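# Load two AA batteries into a remote control

## Task

Insert both AA batteries into the open battery compartment of the remote control, each with its polarity correct and pressed fully home against its spring; the remote itself may be repositioned.

## Robot and tools

Robot: two arms, left_arm and right_arm, each with a two-finger gripper and a wrist camera. Scene frame: origin at table-top height, midway between the arms' nominal bases, a few cm behind the near table edge; +x points out over the table, +y toward left_arm, +z up. Arm names do not match image sides. Calibrated bases: left_arm at (-0.004, +0.336, -0.008) m, right_arm at (+0.007, -0.284, -0.011) m, both nearly unrotated.

Gripper axes: fingers point along the gripper's +z and close along its y. end_effector_position is the spot between the finger pads, just under 1 cm behind the tips. Results report end_effector_position (m) and end_effector_quat_wxyz in the scene frame; these may be off by a few cm, more at long reach.

Command rows (shared by execute_actions and move): every row is one flat list of 14 numbers, each in [-1, 1]: dx, dy, dz, rx, ry, rz, opening for left_arm, then the same seven for right_arm. Both arms are always in the row. The six pose numbers are an offset, not a pose, measured from that arm's Hand target as it was when the action or move began, along that Hand target's own axes. Scale: 1.0 equals 0.6 m for dx, dy, dz, and 180 degrees for rx, ry, rz, which together form one rotation vector. Repeating an offset moves the arm further again. Sending six zeros re-requests the current Hand target. Opening is absolute: +1 fully open (about 87 mm pad gap), +0.5 about 69 mm, 0 about 43 mm, -0.5 about 18 mm, -1 closed. A 0 in the opening slot is a real command, so resend the present opening to leave a gripper alone.

execute_actions: actions is a list of actions; each action is a table of up to 15 rows, one per 1/30 s step, and a short table repeats its last row to fill 15 steps. Every row counts from the start-of-action pose, not from the previous row. cameras: list of names, ["all"], or []; omitted means all images only when actions is empty. An empty actions list shows images and the full state.

move: target is one 14-number row or a list of up to 15 rows, each offset from the same starting Hand targets. Grippers travel straight lines; all paths finish together, last at least 0.5 s and are cut off at 10 s. speed: top path speed in m/s, 0.002 to 2.9, default 0.25 (turns up to twice that in rad/s); one value or one per target. blend: corner rounding in m for lists; 0 means stop at each target. opening_speed: rate of opening change per second on the -1..+1 scale, at least 0.2. blocking=false returns after about 0.5 s while the move continues. Paths do not avoid obstacles or the other arm. Faster moves lag, stray and hit harder; targets further past a contact press harder. Steer paths around an arm's own base, not near it. The move: line reports the ending (done, off_target, moving, held, fault) and limits (paced = pose clipped, held = steps withheld). done means at rest within 10 mm and 2 degrees; it says nothing about contact.

wait: seconds 0 to 10; arms keep their last command; returns early if a running move ends. stop: brakes a running move (needs room when fast). zoom_image: camera (cam_head_left, cam_head_right, cam_high, cam_low, cam_left_wrist, cam_right_wrist) and region [x0, y0, x1, y1] in pixels from the top-left, at most 504 by 504, on that camera's newest image. finished_scene: scene is the current scene number; it ends the scene irreversibly, so call it only once both batteries sit correctly and will stay put without the robot.

Results: Hand target is the last commanded pose after clipping; the next offsets start there. Grippers often stop short of it; send the remaining gap as a fresh offset. Orientation is clipped to within 40 degrees of the measured one per step. Friction and weight can leave the gripper low, short or tilted, and tiny moves may fail or go sideways; check position and orientation after each move. grip_measured uses the opening scale; to grip, command about 0.04 below its reading at first contact (less for a gentler hold). Readings can be off by about 1 mm. Pads push up to about 20 N each. Joint torques: positive toward larger joint angle; numbers 1 to 3 wrap at ±28 N m. Joint velocities may show "within noise".

Joint limits (rad): waist -2.618 to 3.054, shoulder 0 to 3.142, elbow 0 to 3.142 (straight at 2.901), wrist pitch ±1.571, wrist yaw ±1.571, wrist roll ±2.094.

Cameras: cam_head_left, cam_head_right, cam_high, cam_low at 504x504; cam_left_wrist and cam_right_wrist at 896x504. The head cameras sit on a beam behind the arms.

Avoid: dropping batteries or the remote, releasing anything while it moves, fast impacts or heavy pressing, and anything leaving the table (that fails the task). Do not let arms, grippers or wrist cameras collide or squeeze each other, and avoid loading a wrist camera cable. The bar, plate and rail behind and under the bases are fixtures up to about 3 cm above the table and give no warning on contact. An arm blocked by something keeps pressing until moved away; command its target back past the gripper. Loose objects may be nudged occasionally. Motors heat when holding loads, stretching or pushing against unreachable poses; MOTOR HOT appears at 75 °C, at 90 °C the arm folds and idles, at 100 °C it goes limp. Every arm stop costs time.

Each tool is called as name(argument=value, ...) on one line, values as JSON.

## Session

execute_actions(actions=[])

Scene clock: 0.00 s.
left_arm: end_effector_position=(+0.3686, +0.3694, +0.0288) grip_measured=+1.000 end_effector_quat_wxyz=(+0.529, -0.055, +0.841, +0.101) | right_arm: end_effector_position=(+0.3946, -0.2618, +0.0279) grip_measured=+1.000 end_effector_quat_wxyz=(+0.532, -0.035, +0.846, +0.010)
Joint positions: left_arm=[-0.053 1.569 0.41 0.701 -0.289 0.022 1] | right_arm=[0.024 1.567 0.455 0.662 -0.008 -0.019 1]
Joint velocities: within noise
Joint torques (N m): no reading
Motor temperatures (°C): left_arm=[27 35 29 28 28 24 27] | right_arm=[23 28 32 25 26 26 27]
Heat: left arm: 35 °C; right arm: 32 °C.
Hand target: left_arm +0.3754, +0.3673, +0.0391; +0.543, -0.057, +0.832, +0.098 | right_arm +0.4044, -0.2639, +0.0444; +0.554, -0.034, +0.832, +0.006
Tool commands: left_gripper/opening=+1.0 right_gripper/opening=+1.0

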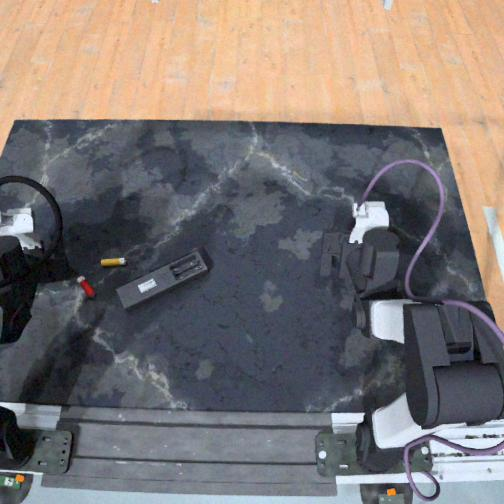

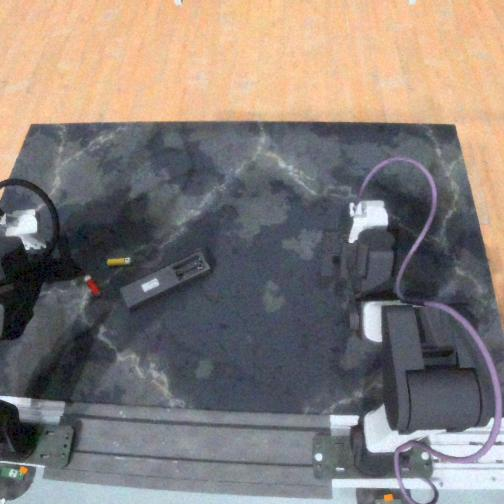

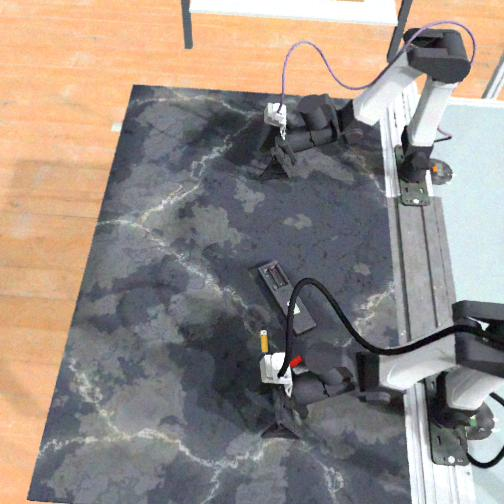

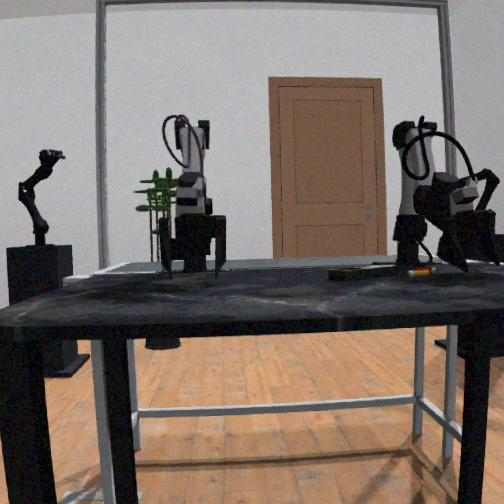

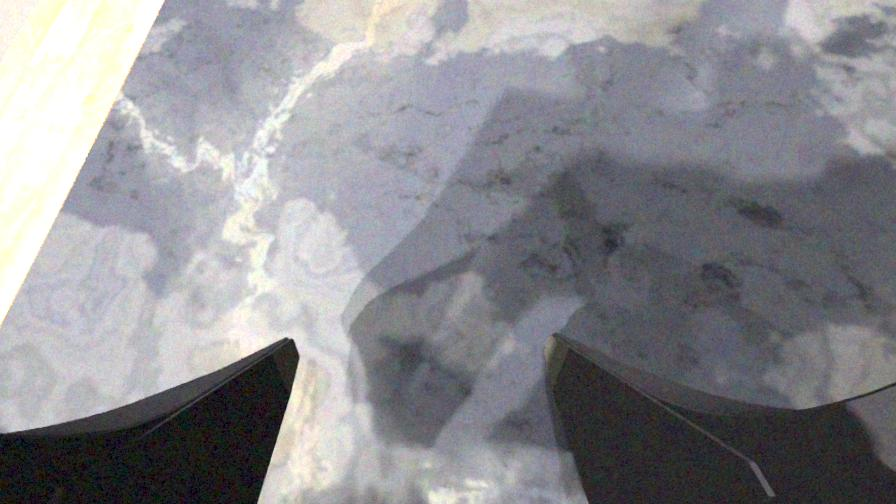

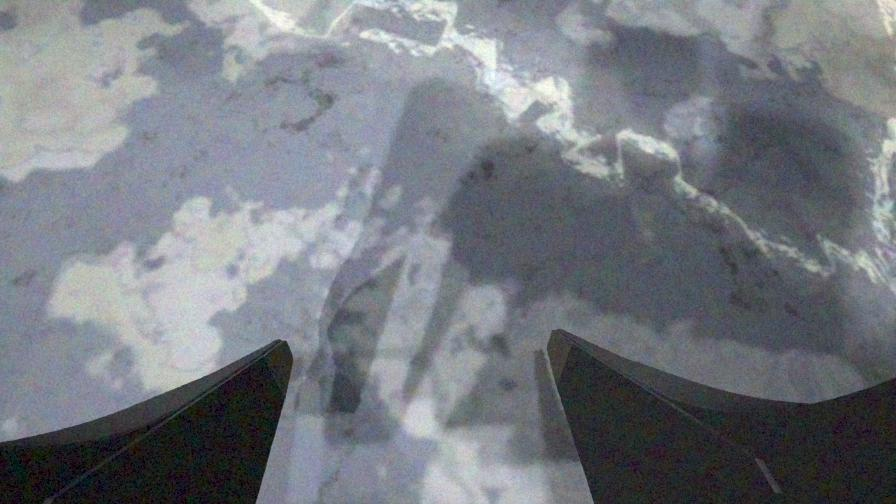

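zoom_image(camera="cam_high", region=[235, 250, 335, 390])

zoom_image(camera="cam_head_left", region=[70, 240, 220, 315])

Scaled by 3.600 from the camera's 504x504 image, which has a finer 720x720 frame.

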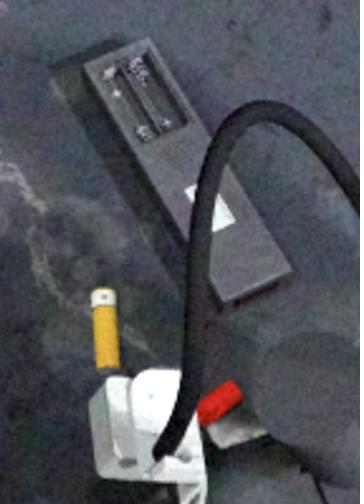

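Scaled by 3.360 from the camera's 504x504 image, which has a finer 720x720 frame.

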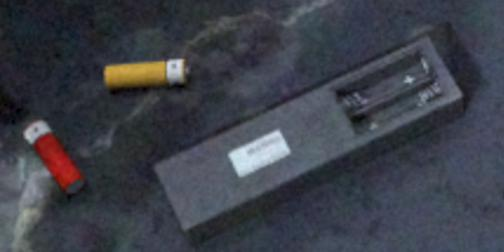

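move(target=[[-0.183,0.0202,-0.0782,0,0,0,0.5,0,0,0,0,0,0,1.0]], speed=0.2, opening_speed=1.0, cameras=[])

Scene clock: 54.17 s.
left_arm: end_effector_position=(+0.3687, +0.3703, +0.1406) grip_measured=+0.500 end_effector_quat_wxyz=(+0.529, -0.052, +0.841, +0.101) | right_arm: end_effector_position=(+0.3946, -0.2619, +0.0279) grip_measured=+1.000 end_effector_quat_wxyz=(+0.532, -0.036, +0.846, +0.009)
Joint positions: left_arm=[-0.062 1.236 0.7 0.075 -0.294 0.022 0.75] | right_arm=[0.024 1.567 0.455 0.662 -0.008 -0.021 1]
Joint torques (N m): left_arm=[-0.55 -4.25 12.52 1.53 -0.15 -0.03] | right_arm=[0.29 -5.86 6.42 2.26 -0.08 0.01]
Motor temperatures (°C): left_arm=[27 38 33 34 28 24 27] | right_arm=[23 30 34 30 26 26 27]
Heat: left arm: 38 °C; right arm: 34 °C.
Hand target: left_arm +0.3755, +0.3673, +0.1592; +0.543, -0.057, +0.832, +0.098 | right_arm +0.4044, -0.2639, +0.0444; +0.554, -0.034, +0.832, +0.006
Off the commanded pose: left_arm 0.020 m, 2 deg | right_arm 0.019 m, 3 deg.
move: off_target (left_arm, right_arm)
No camera images: "cameras" was empty.

move(target=[[0.06,-0.2134,-0.0694,0.1278,0.1492,0.1672,0.5,0,0,0,0,0,0,1.0],[0.12,-0.4268,-0.1388,0.2556,0.2984,0.3344,0.5,0,0,0,0,0,0,1.0]], speed=0.25, blend=[0.05,0], cameras=["cam_left_wrist"])

Scene clock: 66.27 s.
left_arm: end_effector_position=(+0.3208, +0.1084, +0.0946) grip_measured=+0.500 end_effector_quat_wxyz=(-0.011, +0.493, +0.870, +0.008) | right_arm: end_effector_position=(+0.3946, -0.2619, +0.0279) grip_measured=+1.000 end_effector_quat_wxyz=(+0.532, -0.036, +0.846, +0.009)
Joint positions: left_arm=[-0.668 2.331 2.221 -1.515 -0.03 0.364 0.75] | right_arm=[0.024 1.567 0.455 0.662 -0.008 -0.021 1]
Joint torques (N m): left_arm=[-0.43 -10.4 10.67 0.15 0.13 0.22] | right_arm=[0.29 -5.85 6.38 2.26 -0.07 0.01]
Heat: left arm: 38 °C; right arm: 34 °C.
Hand target: left_arm +0.3233, +0.0999, +0.1000; +0.000, +0.506, +0.863, +0.000 | right_arm +0.4044, -0.2639, +0.0444; +0.554, -0.034, +0.832, +0.006
Off the commanded pose: left_arm 0.010 m, 2 deg | right_arm 0.019 m, 3 deg.
move: off_target (right_arm)
Images, in order (width x height): cam_left_wrist 896x504.

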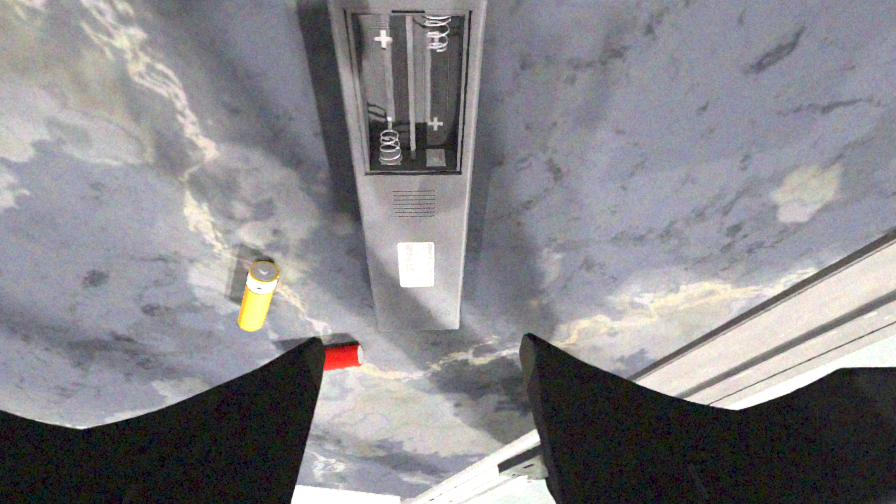

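move(target=[[-0.0068,0.0109,0.11,0,0,0,0.5,0,0,0,0,0,0,1.0],[-0.0068,0.0109,0.1433,0,0,0,0.5,0,0,0,0,0,0,1.0],[-0.0068,0.0109,0.1433,0,0,0,0.0,0,0,0,0,0,0,1.0]], speed=[0.15,0.06,0.05], opening_speed=0.7, blend=[0.005,0,0], cameras=["cam_left_wrist"])

Scene clock: 100.70 s.
left_arm: end_effector_position=(+0.3277, +0.1041, +0.0189) grip_measured=+0.082 end_effector_quat_wxyz=(-0.008, +0.497, +0.868, +0.007) | right_arm: end_effector_position=(+0.3946, -0.2619, +0.0279) grip_measured=+1.000 end_effector_quat_wxyz=(+0.532, -0.036, +0.846, +0.009)
Joint positions: left_arm=[-0.663 2.356 1.963 -1.226 -0.029 0.378 0.541] | right_arm=[0.024 1.567 0.455 0.662 -0.008 -0.021 1]
Joint torques (N m): left_arm=[0.32 -10.84 5.93 0.49 0.11 0.22] | right_arm=[0.25 -5.87 6.38 2.26 -0.08 0.01]
Motor temperatures (°C): left_arm=[27 43 40 31 28 24 27] | right_arm=[23 31 35 32 26 26 26]
Heat: left arm: 43 °C; right arm: 35 °C.
Hand target: left_arm +0.3310, +0.0996, +0.0140; +0.000, +0.506, +0.863, +0.000 | right_arm +0.4044, -0.2639, +0.0444; +0.554, -0.034, +0.832, +0.006
Off the commanded pose: left_arm 0.007 m, 2 deg | right_arm 0.019 m, 3 deg.
move: off_target (right_arm)
Images, in order (width x height): cam_left_wrist 896x504.

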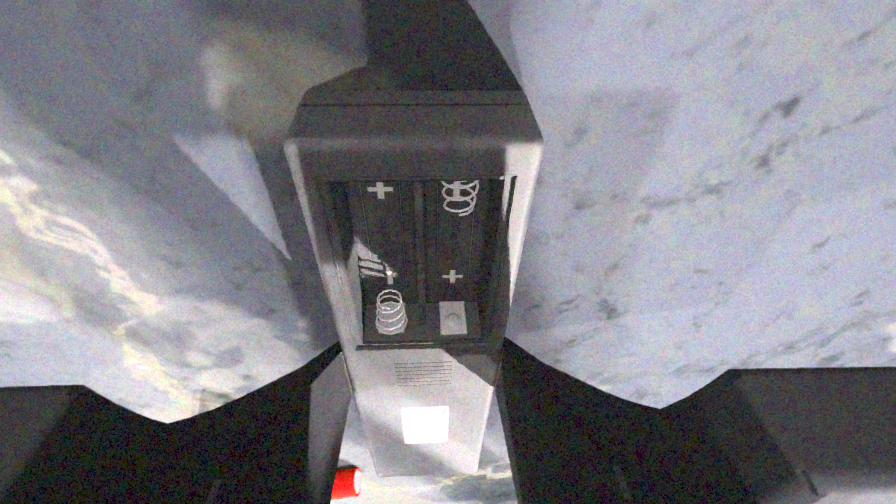

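move(target=[[0,0,-0.09,0,0,0,0.0,0,0,0,0,0,0,1.0],[0.0379,-0.1125,-0.09,0,0,-0.6078,0.0,0,0,0,0,0,0,1.0]], speed=[0.12,0.25], blend=[0.01,0], cameras=["cam_left_wrist","cam_high"])

Scene clock: 121.93 s.
left_arm: end_effector_position=(+0.2589, +0.0942, +0.0544) grip_measured=+0.082 end_effector_quat_wxyz=(-0.014, -0.405, +0.914, +0.027) | right_arm: end_effector_position=(+0.3946, -0.2619, +0.0279) grip_measured=+1.000 end_effector_quat_wxyz=(+0.532, -0.036, +0.846, +0.009)
Joint positions: left_arm=[-0.642 2.029 1.589 -1.221 -0.019 -1.477 0.541] | right_arm=[0.024 1.567 0.455 0.662 -0.008 -0.021 1]
Joint torques (N m): left_arm=[-0.64 -12.75 5.86 0.29 0.01 -0.15] | right_arm=[0.27 -5.87 6.41 2.27 -0.07 0.01]
Motor temperatures (°C): left_arm=[27 50 37 31 28 24 28] | right_arm=[23 31 35 33 26 26 26]
Heat: left arm: 50 °C; right arm: 35 °C.
Hand target: left_arm +0.2610, +0.0864, +0.0680; +0.000, -0.412, +0.911, +0.000 | right_arm +0.4044, -0.2639, +0.0444; +0.554, -0.034, +0.832, +0.006
Off the commanded pose: left_arm 0.016 m, 4 deg | right_arm 0.019 m, 3 deg.
move: off_target (left_arm, right_arm)
Images, in order (width x height): cam_high 504x504, cam_left_wrist 896x504.

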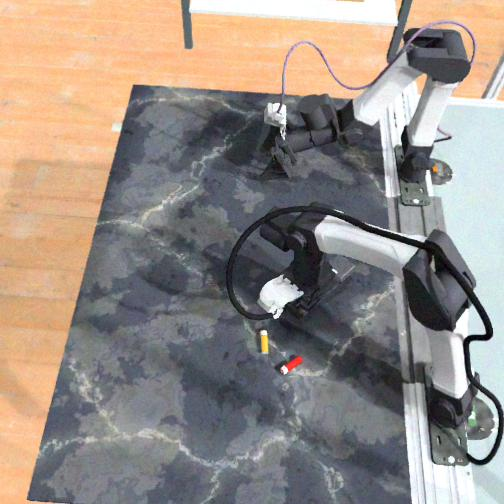

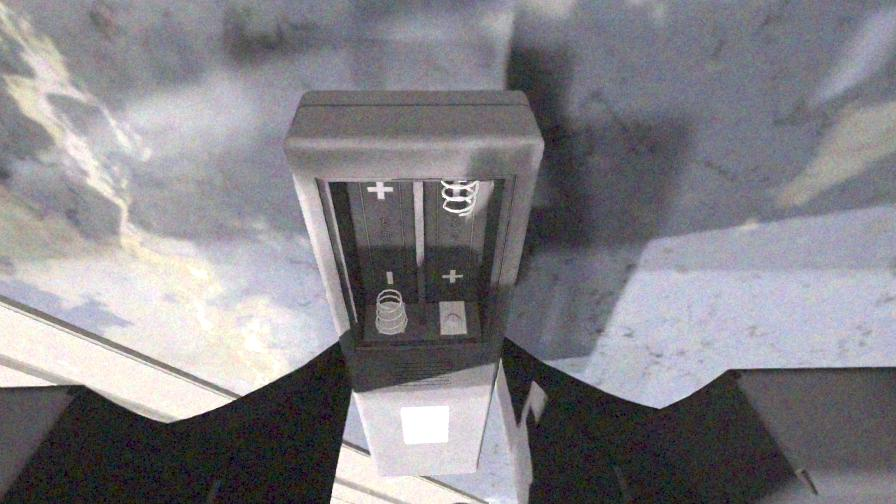

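move(target=[[0,0,0.0875,0.0194,0,0,0.0,0,0,0,0,0,0,1.0]], speed=0.08, cameras=["cam_left_wrist"])

Scene clock: 141.07 s.
left_arm: end_effector_position=(+0.2551, +0.0927, +0.0161) grip_measured=+0.082 end_effector_quat_wxyz=(-0.002, -0.406, +0.914, -0.010) | right_arm: end_effector_position=(+0.3946, -0.2619, +0.0279) grip_measured=+1.000 end_effector_quat_wxyz=(+0.532, -0.036, +0.846, +0.009)
Joint positions: left_arm=[-0.642 1.987 1.372 -0.969 -0.004 -1.477 0.541] | right_arm=[0.024 1.567 0.455 0.662 -0.008 -0.021 1]
Joint torques (N m): left_arm=[-0.27 -9.44 4.62 0.69 -0.11 -0.11] | right_arm=[0.25 -5.89 6.42 2.26 -0.08 0.01]
Heat: left arm: 54 °C; right arm: 35 °C.
Hand target: left_arm +0.2610, +0.0865, +0.0155; +0.012, -0.412, +0.911, -0.028 | right_arm +0.4044, -0.2639, +0.0444; +0.554, -0.034, +0.832, +0.006
Off the commanded pose: left_arm 0.009 m, 3 deg | right_arm 0.019 m, 3 deg.
move: off_target (left_arm, right_arm)
Images, in order (width x height): cam_left_wrist 896x504.

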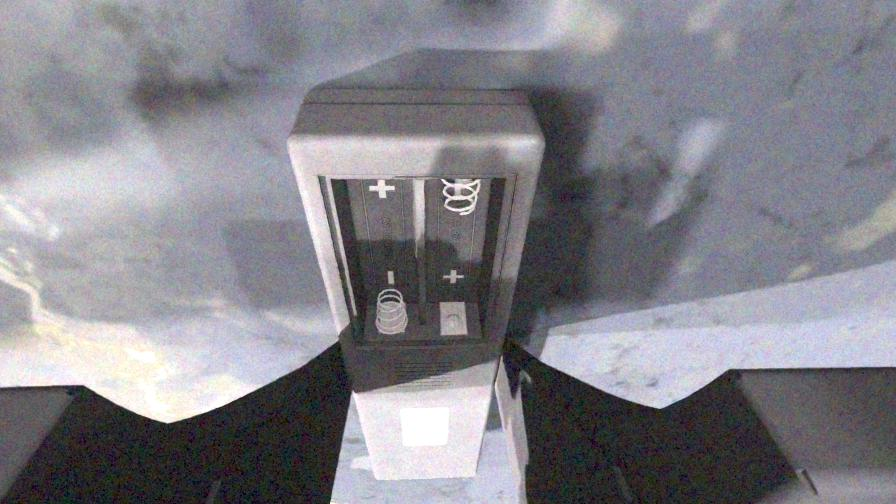

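move(target=[[0,0,0.0083,0,0,0,0.0,-0.1203,0.1785,-0.2262,0,0,0,1.0],[0,0,0.0083,0,0,0,0.5,-0.1203,0.1785,-0.2262,0,0,0,1.0],[0,-0.0106,-0.173,0,0,0,0.5,0.0730,0.4053,-0.4015,-0.2350,0.0606,-0.1200,0.6]], speed=[0.2,0.1,0.2], opening_speed=0.6, cameras=["cam_right_wrist"])

move(target=[[-0.092,-0.0342,0.0513,-0.0194,0,-0.2244,0.3,0,0,0,0,0,0,0.6]], speed=0.2, cameras=[])

Scene clock: 183.03 s.
left_arm: end_effector_position=(+0.2550, +0.0936, +0.0981) grip_measured=+0.500 end_effector_quat_wxyz=(-0.010, -0.408, +0.913, -0.001) | right_arm: end_effector_position=(+0.1495, -0.0401, +0.0881) grip_measured=+0.600 end_effector_quat_wxyz=(+0.409, -0.376, +0.809, +0.191)
Joint positions: left_arm=[-0.642 1.948 1.648 -1.308 0.001 -1.48 0.75] | right_arm=[1.124 0.915 0.513 -0.246 0.224 0.175 0.8]
Joint torques (N m): left_arm=[-0.65 -11.45 10.67 0.14 -0.16 -0.14] | right_arm=[0.64 -0.64 5.93 2.28 -0.11 -0.13]
Heat: left arm: 48 °C; right arm: 36 °C.
Hand target: left_arm +0.2610, +0.0864, +0.1195; +0.012, -0.412, +0.911, -0.028 | right_arm +0.1504, -0.0349, +0.0904; +0.417, -0.382, +0.801, +0.199
Off the commanded pose: left_arm 0.023 m, 4 deg | right_arm 0.006 m, 2 deg.
move: off_target (left_arm); target 2's new opening was sent with left_arm's hand 0.010 m and 3 deg from that target
Images, in order (width x height): cam_right_wrist 896x504.

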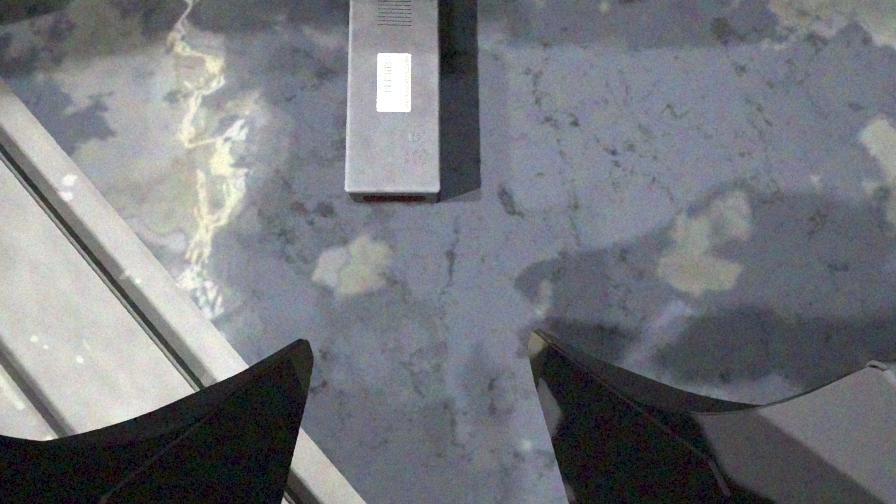

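Scene clock: 185.93 s.
left_arm: end_effector_position=(+0.3052, +0.1184, +0.0873) grip_measured=+0.300 end_effector_quat_wxyz=(+0.015, +0.692, -0.722, -0.012) | right_arm: end_effector_position=(+0.1495, -0.0401, +0.0881) grip_measured=+0.600 end_effector_quat_wxyz=(+0.409, -0.376, +0.809, +0.191)
Joint positions: left_arm=[-0.522 1.975 1.648 -1.304 0.001 -2.049 0.65] | right_arm=[1.124 0.915 0.513 -0.246 0.224 0.175 0.8]
Joint torques (N m): left_arm=[0.16 -8.12 8.17 0.32 -0.01 -0.19] | right_arm=[0.66 -0.59 5.91 2.27 -0.11 -0.12]
Heat: left arm: 48 °C; right arm: 36 °C.
Hand target: left_arm +0.3143, +0.1131, +0.0900; +0.010, +0.701, -0.713, +0.003 | right_arm +0.1504, -0.0349, +0.0904; +0.417, -0.382, +0.801, +0.199
Off the commanded pose: left_arm 0.011 m, 2 deg | right_arm 0.006 m, 2 deg.
move: off_target (left_arm)
No camera images: "cameras" was empty.

move(target=[[-0.13,-0.0995,0.0083,0,0,0,0.0,0,0,0,0,0,0,0.6]], speed=0.2, cameras=["cam_left_wrist"])

Scene clock: 206.57 s.
left_arm: end_effector_position=(+0.3678, +0.1949, +0.0747) grip_measured=+0.000 end_effector_quat_wxyz=(+0.021, +0.707, -0.707, -0.008) | right_arm: end_effector_position=(+0.1495, -0.0401, +0.0881) grip_measured=+0.600 end_effector_quat_wxyz=(+0.409, -0.376, +0.809, +0.191)
Joint positions: left_arm=[-0.269 2.083 1.76 -1.304 0.001 -1.839 0.5] | right_arm=[1.124 0.915 0.513 -0.246 0.224 0.175 0.8]
Joint torques (N m): left_arm=[-0.54 -8.88 10.63 0.09 -0.1 0.14] | right_arm=[0.65 -0.61 5.93 2.27 -0.11 -0.12]
Motor temperatures (°C): left_arm=[27 48 37 30 28 24 27] | right_arm=[23 30 36 38 26 26 26]
Heat: left arm: 48 °C; right arm: 38 °C.
Hand target: left_arm +0.3753, +0.1899, +0.0830; +0.010, +0.701, -0.713, +0.003 | right_arm +0.1504, -0.0349, +0.0904; +0.417, -0.382, +0.801, +0.199
Off the commanded pose: left_arm 0.012 m, 2 deg | right_arm 0.006 m, 2 deg.
move: off_target (left_arm)
Images, in order (width x height): cam_left_wrist 896x504.

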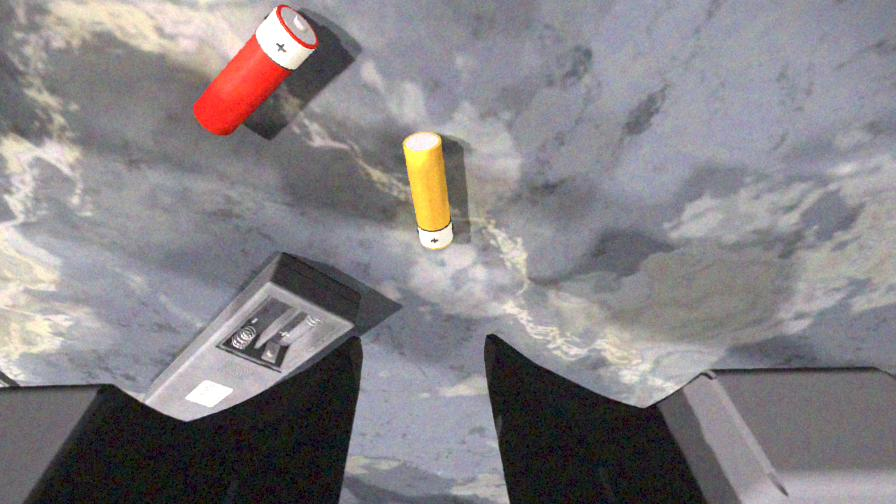

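move(target=[[0.0027,0.004,0.0783,0.0133,0,-0.0178,-0.2,0,0,0,0,0,0,0.6]], speed=0.1, opening_speed=0.8, cameras=["cam_left_wrist"])

Scene clock: 241.53 s.
left_arm: end_effector_position=(+0.3673, +0.1909, +0.0283) grip_measured=-0.200 end_effector_quat_wxyz=(+0.012, +0.716, -0.698, +0.003) | right_arm: end_effector_position=(+0.1495, -0.0401, +0.0881) grip_measured=+0.600 end_effector_quat_wxyz=(+0.409, -0.376, +0.809, +0.191)
Joint positions: left_arm=[-0.278 2.083 1.573 -1.089 -0.003 -1.873 0.4] | right_arm=[1.124 0.915 0.513 -0.246 0.224 0.175 0.8]
Joint torques (N m): left_arm=[-0.72 -11.52 5.61 0.38 -0.21 -0.17] | right_arm=[0.65 -0.59 5.91 2.27 -0.11 -0.12]
Heat: left arm: 47 °C; right arm: 39 °C.
Hand target: left_arm +0.3724, +0.1875, +0.0360; -0.004, +0.721, -0.693, +0.018 | right_arm +0.1504, -0.0349, +0.0904; +0.417, -0.382, +0.801, +0.199
Off the commanded pose: left_arm 0.010 m, 3 deg | right_arm 0.006 m, 2 deg.
move: off_target (left_arm)
Images, in order (width x height): cam_left_wrist 896x504.

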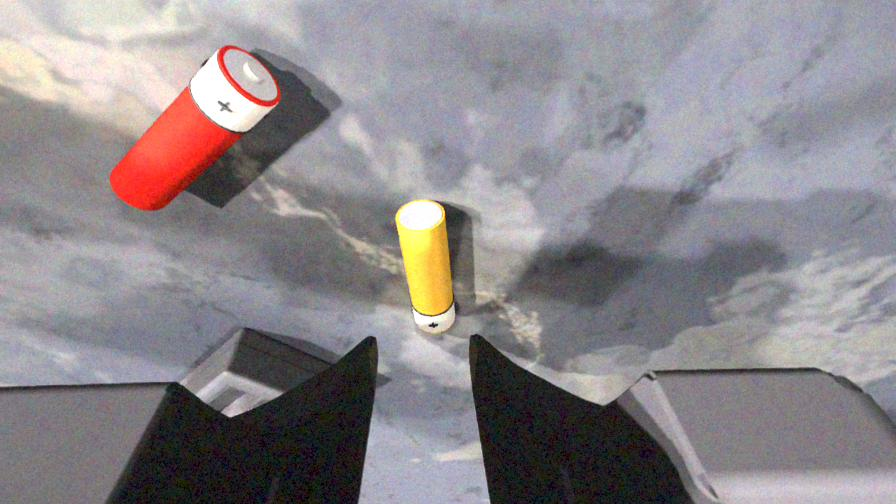

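move(target=[[0,-0.0058,0.018,0,0,-0.015,-0.2,0,0,0,0,0,0,0.6]], speed=0.06, cameras=[])

Scene clock: 257.47 s.
left_arm: end_effector_position=(+0.3720, +0.1900, +0.0240) grip_measured=-0.200 end_effector_quat_wxyz=(+0.009, +0.731, -0.682, +0.010) | right_arm: end_effector_position=(+0.1495, -0.0401, +0.0881) grip_measured=+0.600 end_effector_quat_wxyz=(+0.409, -0.376, +0.809, +0.191)
Joint positions: left_arm=[-0.278 2.083 1.555 -1.054 -0.003 -1.917 0.4] | right_arm=[1.124 0.915 0.513 -0.246 0.224 0.175 0.8]
Joint torques (N m): left_arm=[-0.58 -10.02 5.59 0.42 -0.21 -0.17] | right_arm=[0.66 -0.61 5.93 2.27 -0.11 -0.12]
Heat: left arm: 49 °C; right arm: 39 °C.
Hand target: left_arm +0.3762, +0.1874, +0.0254; -0.004, +0.737, -0.676, +0.018 | right_arm +0.1504, -0.0349, +0.0904; +0.417, -0.382, +0.801, +0.199
Off the commanded pose: left_arm 0.005 m, 2 deg | right_arm 0.006 m, 2 deg.
move: done
No camera images: "cameras" was empty.

move(target=[[0,0.002,0.0157,0,0,0,-0.2,0,0,0,0,0,0,0.6],[0,0.002,0.0157,0,0,0,-0.75,0,0,0,0,0,0,0.6]], speed=0.05, opening_speed=0.5, cameras=["cam_left_wrist"])

Scene clock: 264.70 s.
left_arm: end_effector_position=(+0.3716, +0.1900, +0.0170) grip_measured=-0.605 end_effector_quat_wxyz=(+0.007, +0.732, -0.681, +0.013) | right_arm: end_effector_position=(+0.1495, -0.0401, +0.0881) grip_measured=+0.600 end_effector_quat_wxyz=(+0.409, -0.376, +0.809, +0.191)
Joint positions: left_arm=[-0.278 2.083 1.526 -1.018 -0.003 -1.919 0.197] | right_arm=[1.124 0.915 0.513 -0.246 0.224 0.175 0.8]
Joint torques (N m): left_arm=[-0.64 -9.37 5.63 0.44 -0.21 -0.17] | right_arm=[0.66 -0.64 5.94 2.27 -0.11 -0.13]
Heat: left arm: 49 °C; right arm: 40 °C.
Hand target: left_arm +0.3753, +0.1871, +0.0159; -0.004, +0.737, -0.676, +0.018 | right_arm +0.1504, -0.0349, +0.0904; +0.417, -0.382, +0.801, +0.199
Off the commanded pose: left_arm 0.005 m, 2 deg | right_arm 0.006 m, 2 deg.
move: done
Images, in order (width x height): cam_left_wrist 896x504.

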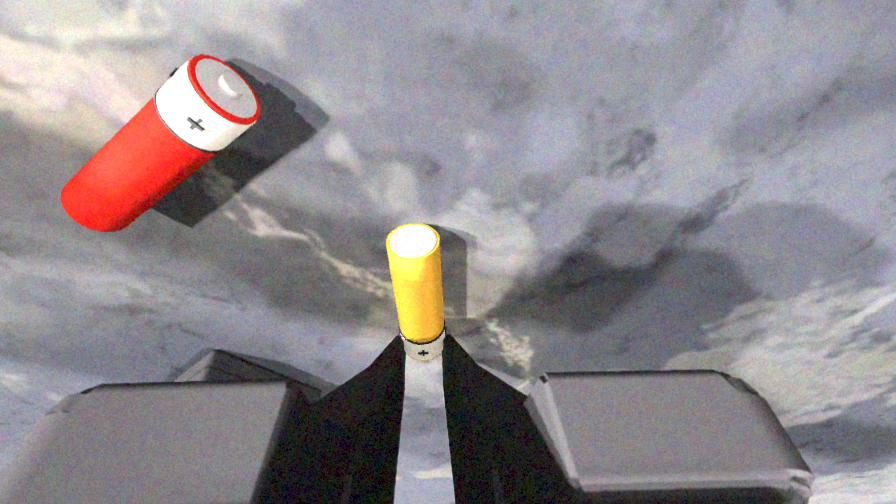

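move(target=[[0,0,0,0,0,0,-0.4,0,0,0,0,0,0,0.6],[-0.0133,0,0,0,0,0,-0.4,0,0,0,0,0,0,0.6]], speed=0.05, opening_speed=0.6, cameras=[])

Scene clock: 280.03 s.
left_arm: end_effector_position=(+0.3692, +0.1944, +0.0131) grip_measured=-0.400 end_effector_quat_wxyz=(+0.010, +0.735, -0.678, +0.008) | right_arm: end_effector_position=(+0.1495, -0.0401, +0.0881) grip_measured=+0.600 end_effector_quat_wxyz=(+0.409, -0.376, +0.809, +0.191)
Joint positions: left_arm=[-0.269 2.083 1.51 -1.014 -0.003 -1.919 0.3] | right_arm=[1.124 0.915 0.513 -0.246 0.224 0.175 0.8]
Joint torques (N m): left_arm=[0.13 -10.22 5.56 0.42 -0.2 0.01] | right_arm=[0.68 -0.57 5.91 2.28 -0.11 -0.12]
Heat: left arm: 49 °C; right arm: 40 °C.
Hand target: left_arm +0.3746, +0.1951, +0.0157; -0.004, +0.737, -0.676, +0.018 | right_arm +0.1504, -0.0349, +0.0904; +0.417, -0.382, +0.801, +0.199
Off the commanded pose: left_arm 0.006 m, 2 deg | right_arm 0.006 m, 2 deg.
move: done
No camera images: "cameras" was empty.

move(target=[[0,0,-0.03,0,0,0,-0.4,0,0,0,0,0,0,0.6],[0,0,-0.0015,0,0,0,-0.4,0,0,0,0,0,0,0.6]], speed=0.06, cameras=["cam_left_wrist"])

Scene clock: 288.30 s.
left_arm: end_effector_position=(+0.3684, +0.1946, +0.0130) grip_measured=-0.400 end_effector_quat_wxyz=(+0.010, +0.735, -0.678, +0.007) | right_arm: end_effector_position=(+0.1495, -0.0401, +0.0881) grip_measured=+0.600 end_effector_quat_wxyz=(+0.409, -0.376, +0.809, +0.191)
Joint positions: left_arm=[-0.269 2.083 1.51 -1.017 -0.003 -1.919 0.3] | right_arm=[1.124 0.915 0.513 -0.246 0.224 0.175 0.8]
Joint torques (N m): left_arm=[0.17 -10.33 5.78 0.41 -0.21 0.01] | right_arm=[0.69 -0.62 5.97 2.27 -0.1 -0.12]
Heat: left arm: 50 °C; right arm: 40 °C.
Hand target: left_arm +0.3746, +0.1951, +0.0166; -0.004, +0.737, -0.676, +0.018 | right_arm +0.1504, -0.0349, +0.0904; +0.417, -0.382, +0.801, +0.199
Off the commanded pose: left_arm 0.007 m, 2 deg | right_arm 0.006 m, 2 deg.
move: done
Images, in order (width x height): cam_left_wrist 896x504.

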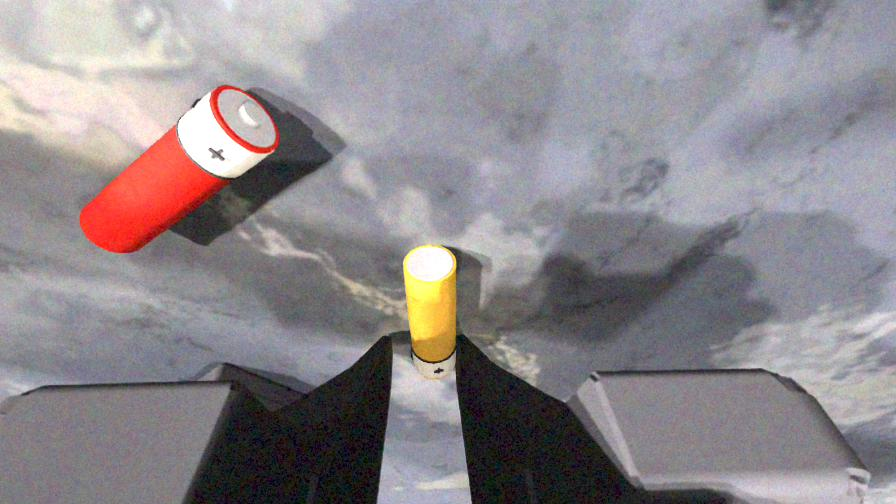

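move(target=[[0,-0.008,-0.045,0,0,0,-0.4,0,0,0,0,0,0,0.6]], speed=0.06, cameras=[])

Scene clock: 299.30 s.
left_arm: end_effector_position=(+0.3656, +0.1963, +0.0238) grip_measured=-0.400 end_effector_quat_wxyz=(+0.016, +0.735, -0.678, -0.005) | right_arm: end_effector_position=(+0.1495, -0.0401, +0.0881) grip_measured=+0.600 end_effector_quat_wxyz=(+0.409, -0.376, +0.809, +0.191)
Joint positions: left_arm=[-0.268 2.083 1.556 -1.089 -0.003 -1.919 0.3] | right_arm=[1.124 0.915 0.513 -0.246 0.224 0.175 0.8]
Joint torques (N m): left_arm=[0.24 -11.67 10.19 0.09 -0.21 0.03] | right_arm=[0.68 -0.65 5.96 2.27 -0.11 -0.12]
Heat: left arm: 50 °C; right arm: 40 °C.
Hand target: left_arm +0.3785, +0.1960, +0.0438; -0.004, +0.737, -0.676, +0.018 | right_arm +0.1504, -0.0349, +0.0904; +0.417, -0.382, +0.801, +0.199
Off the commanded pose: left_arm 0.024 m, 3 deg | right_arm 0.006 m, 2 deg.
move: off_target (left_arm)
No camera images: "cameras" was empty.

move(target=[[0.0026,0.006,0.0462,0,0,0,-0.4,0,0,0,0,0,0,0.6]], speed=0.06, cameras=["cam_left_wrist"])

Scene clock: 306.73 s.
left_arm: end_effector_position=(+0.3716, +0.1944, +0.0154) grip_measured=-0.400 end_effector_quat_wxyz=(+0.008, +0.735, -0.677, +0.011) | right_arm: end_effector_position=(+0.1495, -0.0401, +0.0881) grip_measured=+0.600 end_effector_quat_wxyz=(+0.409, -0.376, +0.809, +0.191)
Joint positions: left_arm=[-0.268 2.083 1.519 -1.017 -0.003 -1.919 0.3] | right_arm=[1.124 0.915 0.513 -0.246 0.224 0.175 0.8]
Joint torques (N m): left_arm=[-0.18 -9.74 5.65 0.43 -0.2 -0.01] | right_arm=[0.65 -0.61 5.97 2.27 -0.11 -0.13]
Heat: left arm: 51 °C; right arm: 40 °C.
Hand target: left_arm +0.3759, +0.1936, +0.0160; -0.004, +0.737, -0.676, +0.018 | right_arm +0.1504, -0.0349, +0.0904; +0.417, -0.382, +0.801, +0.199
Off the commanded pose: left_arm 0.004 m, 2 deg | right_arm 0.006 m, 2 deg.
move: done
Images, in order (width x height): cam_left_wrist 896x504.

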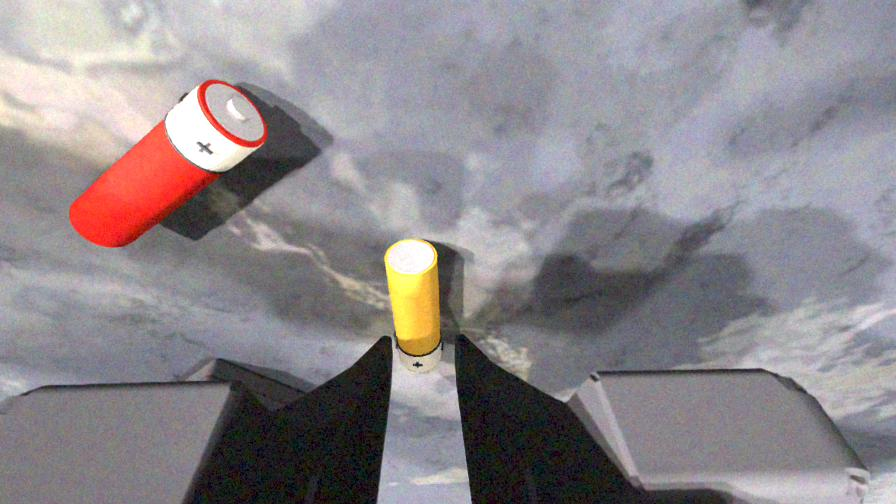

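move(target=[[0,-0.008,-0.046,0,0,0,-0.4,0,0,0,0,0,0,0.6],[0,0.0035,-0.0052,0,0,0,-0.4,0,0,0,0,0,0,0.6]], speed=0.06, cameras=[])

Scene clock: 316.63 s.
left_arm: end_effector_position=(+0.3687, +0.1952, +0.0145) grip_measured=-0.400 end_effector_quat_wxyz=(+0.011, +0.735, -0.678, +0.006) | right_arm: end_effector_position=(+0.1495, -0.0401, +0.0881) grip_measured=+0.600 end_effector_quat_wxyz=(+0.409, -0.376, +0.809, +0.191)
Joint positions: left_arm=[-0.268 2.083 1.516 -1.025 -0.003 -1.919 0.3] | right_arm=[1.124 0.915 0.513 -0.246 0.224 0.175 0.8]
Joint torques (N m): left_arm=[-0.35 -10.7 5.6 0.4 -0.2 -0.04] | right_arm=[0.66 -0.59 5.91 2.27 -0.11 -0.12]
Heat: left arm: 51 °C; right arm: 40 °C.
Hand target: left_arm +0.3737, +0.1935, +0.0191; -0.004, +0.737, -0.676, +0.018 | right_arm +0.1504, -0.0349, +0.0904; +0.417, -0.382, +0.801, +0.199
Off the commanded pose: left_arm 0.007 m, 2 deg | right_arm 0.006 m, 2 deg.
move: done
No camera images: "cameras" was empty.

move(target=[[0,0,-0.042,0,0,0,-0.4,0,0,0,0,0,0,0.6]], speed=0.06, cameras=[])

move(target=[[0,0,0.0405,0,0,0,-0.4,0,0,0,0,0,0,0.6]], speed=0.06, cameras=[])

Scene clock: 324.60 s.
left_arm: end_effector_position=(+0.3597, +0.1978, +0.0204) grip_measured=-0.400 end_effector_quat_wxyz=(+0.019, +0.735, -0.678, -0.009) | right_arm: end_effector_position=(+0.1495, -0.0401, +0.0881) grip_measured=+0.600 end_effector_quat_wxyz=(+0.409, -0.376, +0.809, +0.191)
Joint positions: left_arm=[-0.268 2.073 1.529 -1.081 -0.003 -1.919 0.3] | right_arm=[1.124 0.915 0.513 -0.246 0.224 0.175 0.8]
Joint torques (N m): left_arm=[-0.43 -12.42 10.17 0.07 -0.19 -0.05] | right_arm=[0.69 -0.61 5.96 2.27 -0.11 -0.12]
Heat: left arm: 51 °C; right arm: 40 °C.
Hand target: left_arm +0.3729, +0.1940, +0.0442; -0.004, +0.737, -0.676, +0.018 | right_arm +0.1504, -0.0349, +0.0904; +0.417, -0.382, +0.801, +0.199
Off the commanded pose: left_arm 0.027 m, 4 deg | right_arm 0.006 m, 2 deg.
move: off_target (left_arm)
No camera images: "cameras" was empty.

Scene clock: 325.87 s.
left_arm: end_effector_position=(+0.3693, +0.1951, +0.0183) grip_measured=-0.400 end_effector_quat_wxyz=(+0.009, +0.735, -0.677, +0.010) | right_arm: end_effector_position=(+0.1495, -0.0401, +0.0881) grip_measured=+0.600 end_effector_quat_wxyz=(+0.409, -0.376, +0.809, +0.191)
Joint positions: left_arm=[-0.268 2.073 1.518 -1.028 -0.003 -1.919 0.3] | right_arm=[1.124 0.915 0.513 -0.246 0.224 0.175 0.8]
Joint torques (N m): left_arm=[-0.39 -9.91 5.6 0.42 -0.2 -0.04] | right_arm=[0.65 -0.62 5.91 2.27 -0.11 -0.13]
Heat: left arm: 51 °C; right arm: 40 °C.
Hand target: left_arm +0.3737, +0.1935, +0.0200; -0.004, +0.737, -0.676, +0.018 | right_arm +0.1504, -0.0349, +0.0904; +0.417, -0.382, +0.801, +0.199
Off the commanded pose: left_arm 0.005 m, 2 deg | right_arm 0.006 m, 2 deg.
move: done
No camera images: "cameras" was empty.

move(target=[[0,0,0,0,0,0,-0.75,0,0,0,0,0,0,0.6]], speed=0.05, opening_speed=0.5, cameras=["cam_left_wrist"])

Scene clock: 329.80 s.
left_arm: end_effector_position=(+0.3693, +0.1951, +0.0183) grip_measured=-0.606 end_effector_quat_wxyz=(+0.009, +0.735, -0.677, +0.010) | right_arm: end_effector_position=(+0.1495, -0.0401, +0.0881) grip_measured=+0.600 end_effector_quat_wxyz=(+0.409, -0.376, +0.809, +0.191)
Joint positions: left_arm=[-0.268 2.073 1.518 -1.028 -0.003 -1.919 0.197] | right_arm=[1.124 0.915 0.513 -0.246 0.224 0.175 0.8]
Joint torques (N m): left_arm=[-0.38 -9.95 5.59 0.42 -0.19 -0.03] | right_arm=[0.66 -0.62 5.94 2.27 -0.11 -0.12]
Heat: left arm: 51 °C; right arm: 41 °C.
Hand target: left_arm +0.3737, +0.1935, +0.0200; -0.004, +0.737, -0.676, +0.018 | right_arm +0.1504, -0.0349, +0.0904; +0.417, -0.382, +0.801, +0.199
Off the commanded pose: left_arm 0.005 m, 2 deg | right_arm 0.006 m, 2 deg.
move: done
Images, in order (width x height): cam_left_wrist 896x504.

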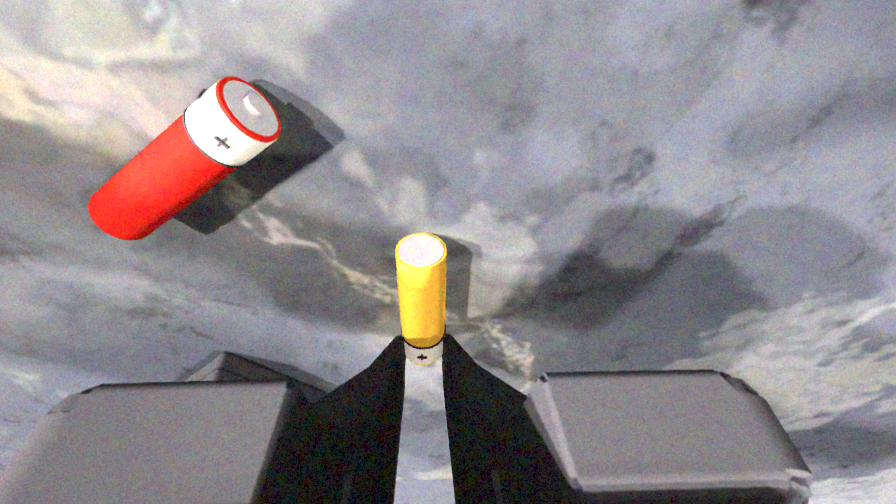

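move(target=[[0.0028,-0.004,-0.1332,0,0,0,-0.75,0.0047,0.0312,0.1057,0,0,0,0.6],[0.1356,0.1665,-0.1355,-0.0527,0.0919,0.2573,-0.75,0.0047,0.0312,0.2057,0,0,0,0.6],[0.1356,0.1665,-0.1355,-0.0527,0.0919,0.2573,-0.75,0.0047,0.0312,0.2057,0,0,0,0.0]], speed=[0.1,0.12,0.05], opening_speed=0.5, cameras=["cam_left_wrist","cam_right_wrist"])

Scene clock: 400.97 s.
left_arm: end_effector_position=(+0.2792, +0.1127, +0.0947) grip_measured=-0.606 end_effector_quat_wxyz=(-0.139, -0.414, +0.898, -0.052) | right_arm: end_effector_position=(+0.1934, +0.0457, +0.0130) grip_measured=+0.104 end_effector_quat_wxyz=(+0.413, -0.382, +0.804, +0.191)
Joint positions: left_arm=[-0.443 2.061 1.723 -1.361 0.258 -1.293 0.197] | right_arm=[1.105 1.564 0.577 0.348 0.207 0.148 0.552]
Joint torques (N m): left_arm=[-0.51 -8.72 8.62 -0.01 0.29 0.17] | right_arm=[-0.2 -2.97 7.5 2.02 -0.18 -0.09]
Heat: left arm: 51 °C; right arm: 41 °C.
Hand target: left_arm +0.2786, +0.1054, +0.0999; -0.143, -0.401, +0.903, -0.063 | right_arm +0.1984, +0.0542, +0.0173; +0.417, -0.382, +0.801, +0.199
Off the commanded pose: left_arm 0.009 m, 2 deg | right_arm 0.011 m, 1 deg.
move: off_target (right_arm); target 3's new opening was sent with right_arm's hand 0.011 m and 1 deg from that target
Images, in order (width x height): cam_left_wrist 896x504, cam_right_wrist 896x504.

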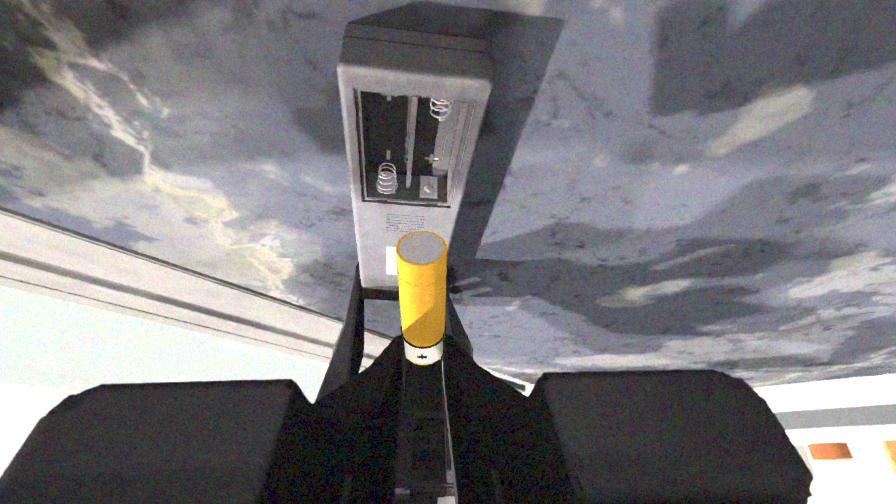

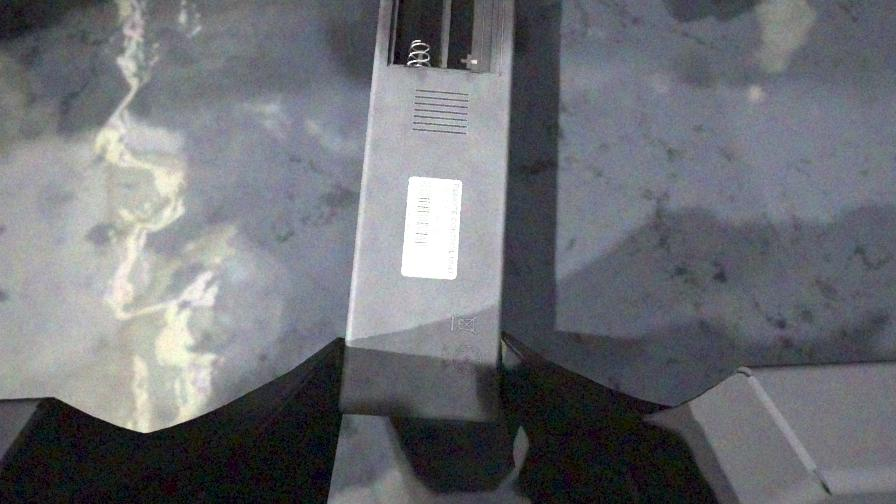

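move(target=[[0,0,0,0,0,0,-0.75,0,0,0,0,0,0,0.3],[0,0,0,0,0,0,-0.75,0,0,0,0.0246,0,0.0181,0.3],[0,0,0,0,0,0,-0.75,0,0,0,0.0246,0,0.0181,0.0],[0,0,0,0,0,0,-0.75,0.0168,0.0009,-0.0086,0.0246,0,0.0181,0.0]], speed=[0.05,0.1,0.05,0.05], opening_speed=0.6, cameras=["cam_left_wrist","cam_right_wrist"])

Scene clock: 426.13 s.
left_arm: end_effector_position=(+0.2792, +0.1127, +0.0947) grip_measured=-0.606 end_effector_quat_wxyz=(-0.139, -0.414, +0.898, -0.052) | right_arm: end_effector_position=(+0.1945, +0.0486, +0.0139) grip_measured=+0.087 end_effector_quat_wxyz=(+0.425, -0.352, +0.815, +0.179)
Joint positions: left_arm=[-0.443 2.061 1.723 -1.361 0.258 -1.293 0.197] | right_arm=[1.137 1.581 0.591 0.35 0.291 0.209 0.543]
Joint torques (N m): left_arm=[-0.53 -8.75 8.65 -0.01 0.3 0.17] | right_arm=[0.76 -5.18 4.07 1.96 0.14 0.2]
Heat: left arm: 49 °C; right arm: 38 °C.
Hand target: left_arm +0.2786, +0.1054, +0.0999; -0.143, -0.401, +0.903, -0.063 | right_arm +0.1917, +0.0468, +0.0120; +0.425, -0.342, +0.818, +0.180
Off the commanded pose: left_arm 0.009 m, 2 deg | right_arm 0.004 m, 1 deg.
move: done
Images, in order (width x height): cam_left_wrist 896x504, cam_right_wrist 896x504.

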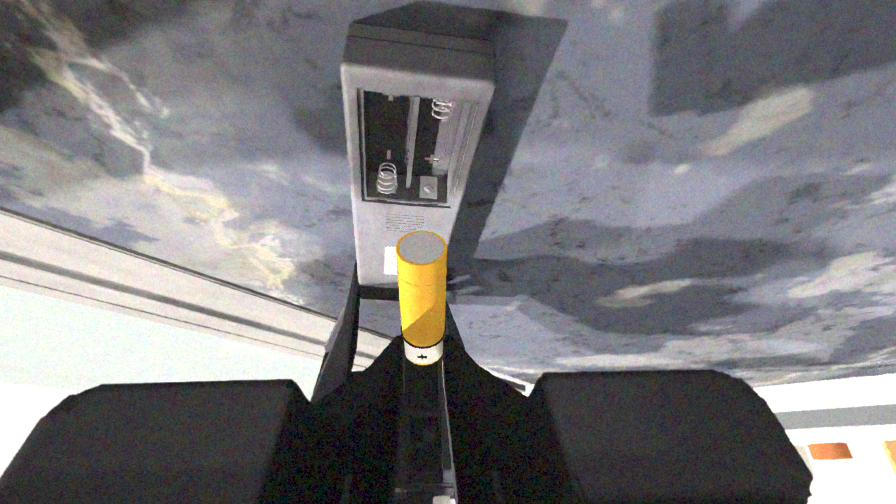

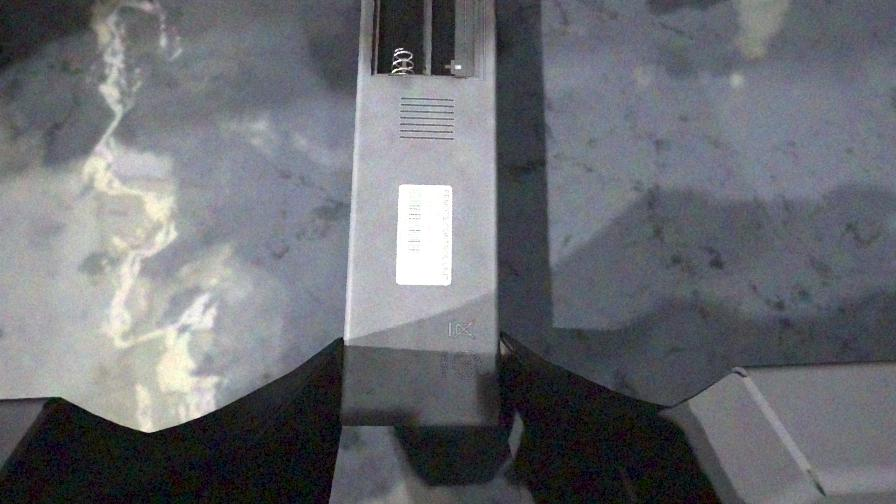

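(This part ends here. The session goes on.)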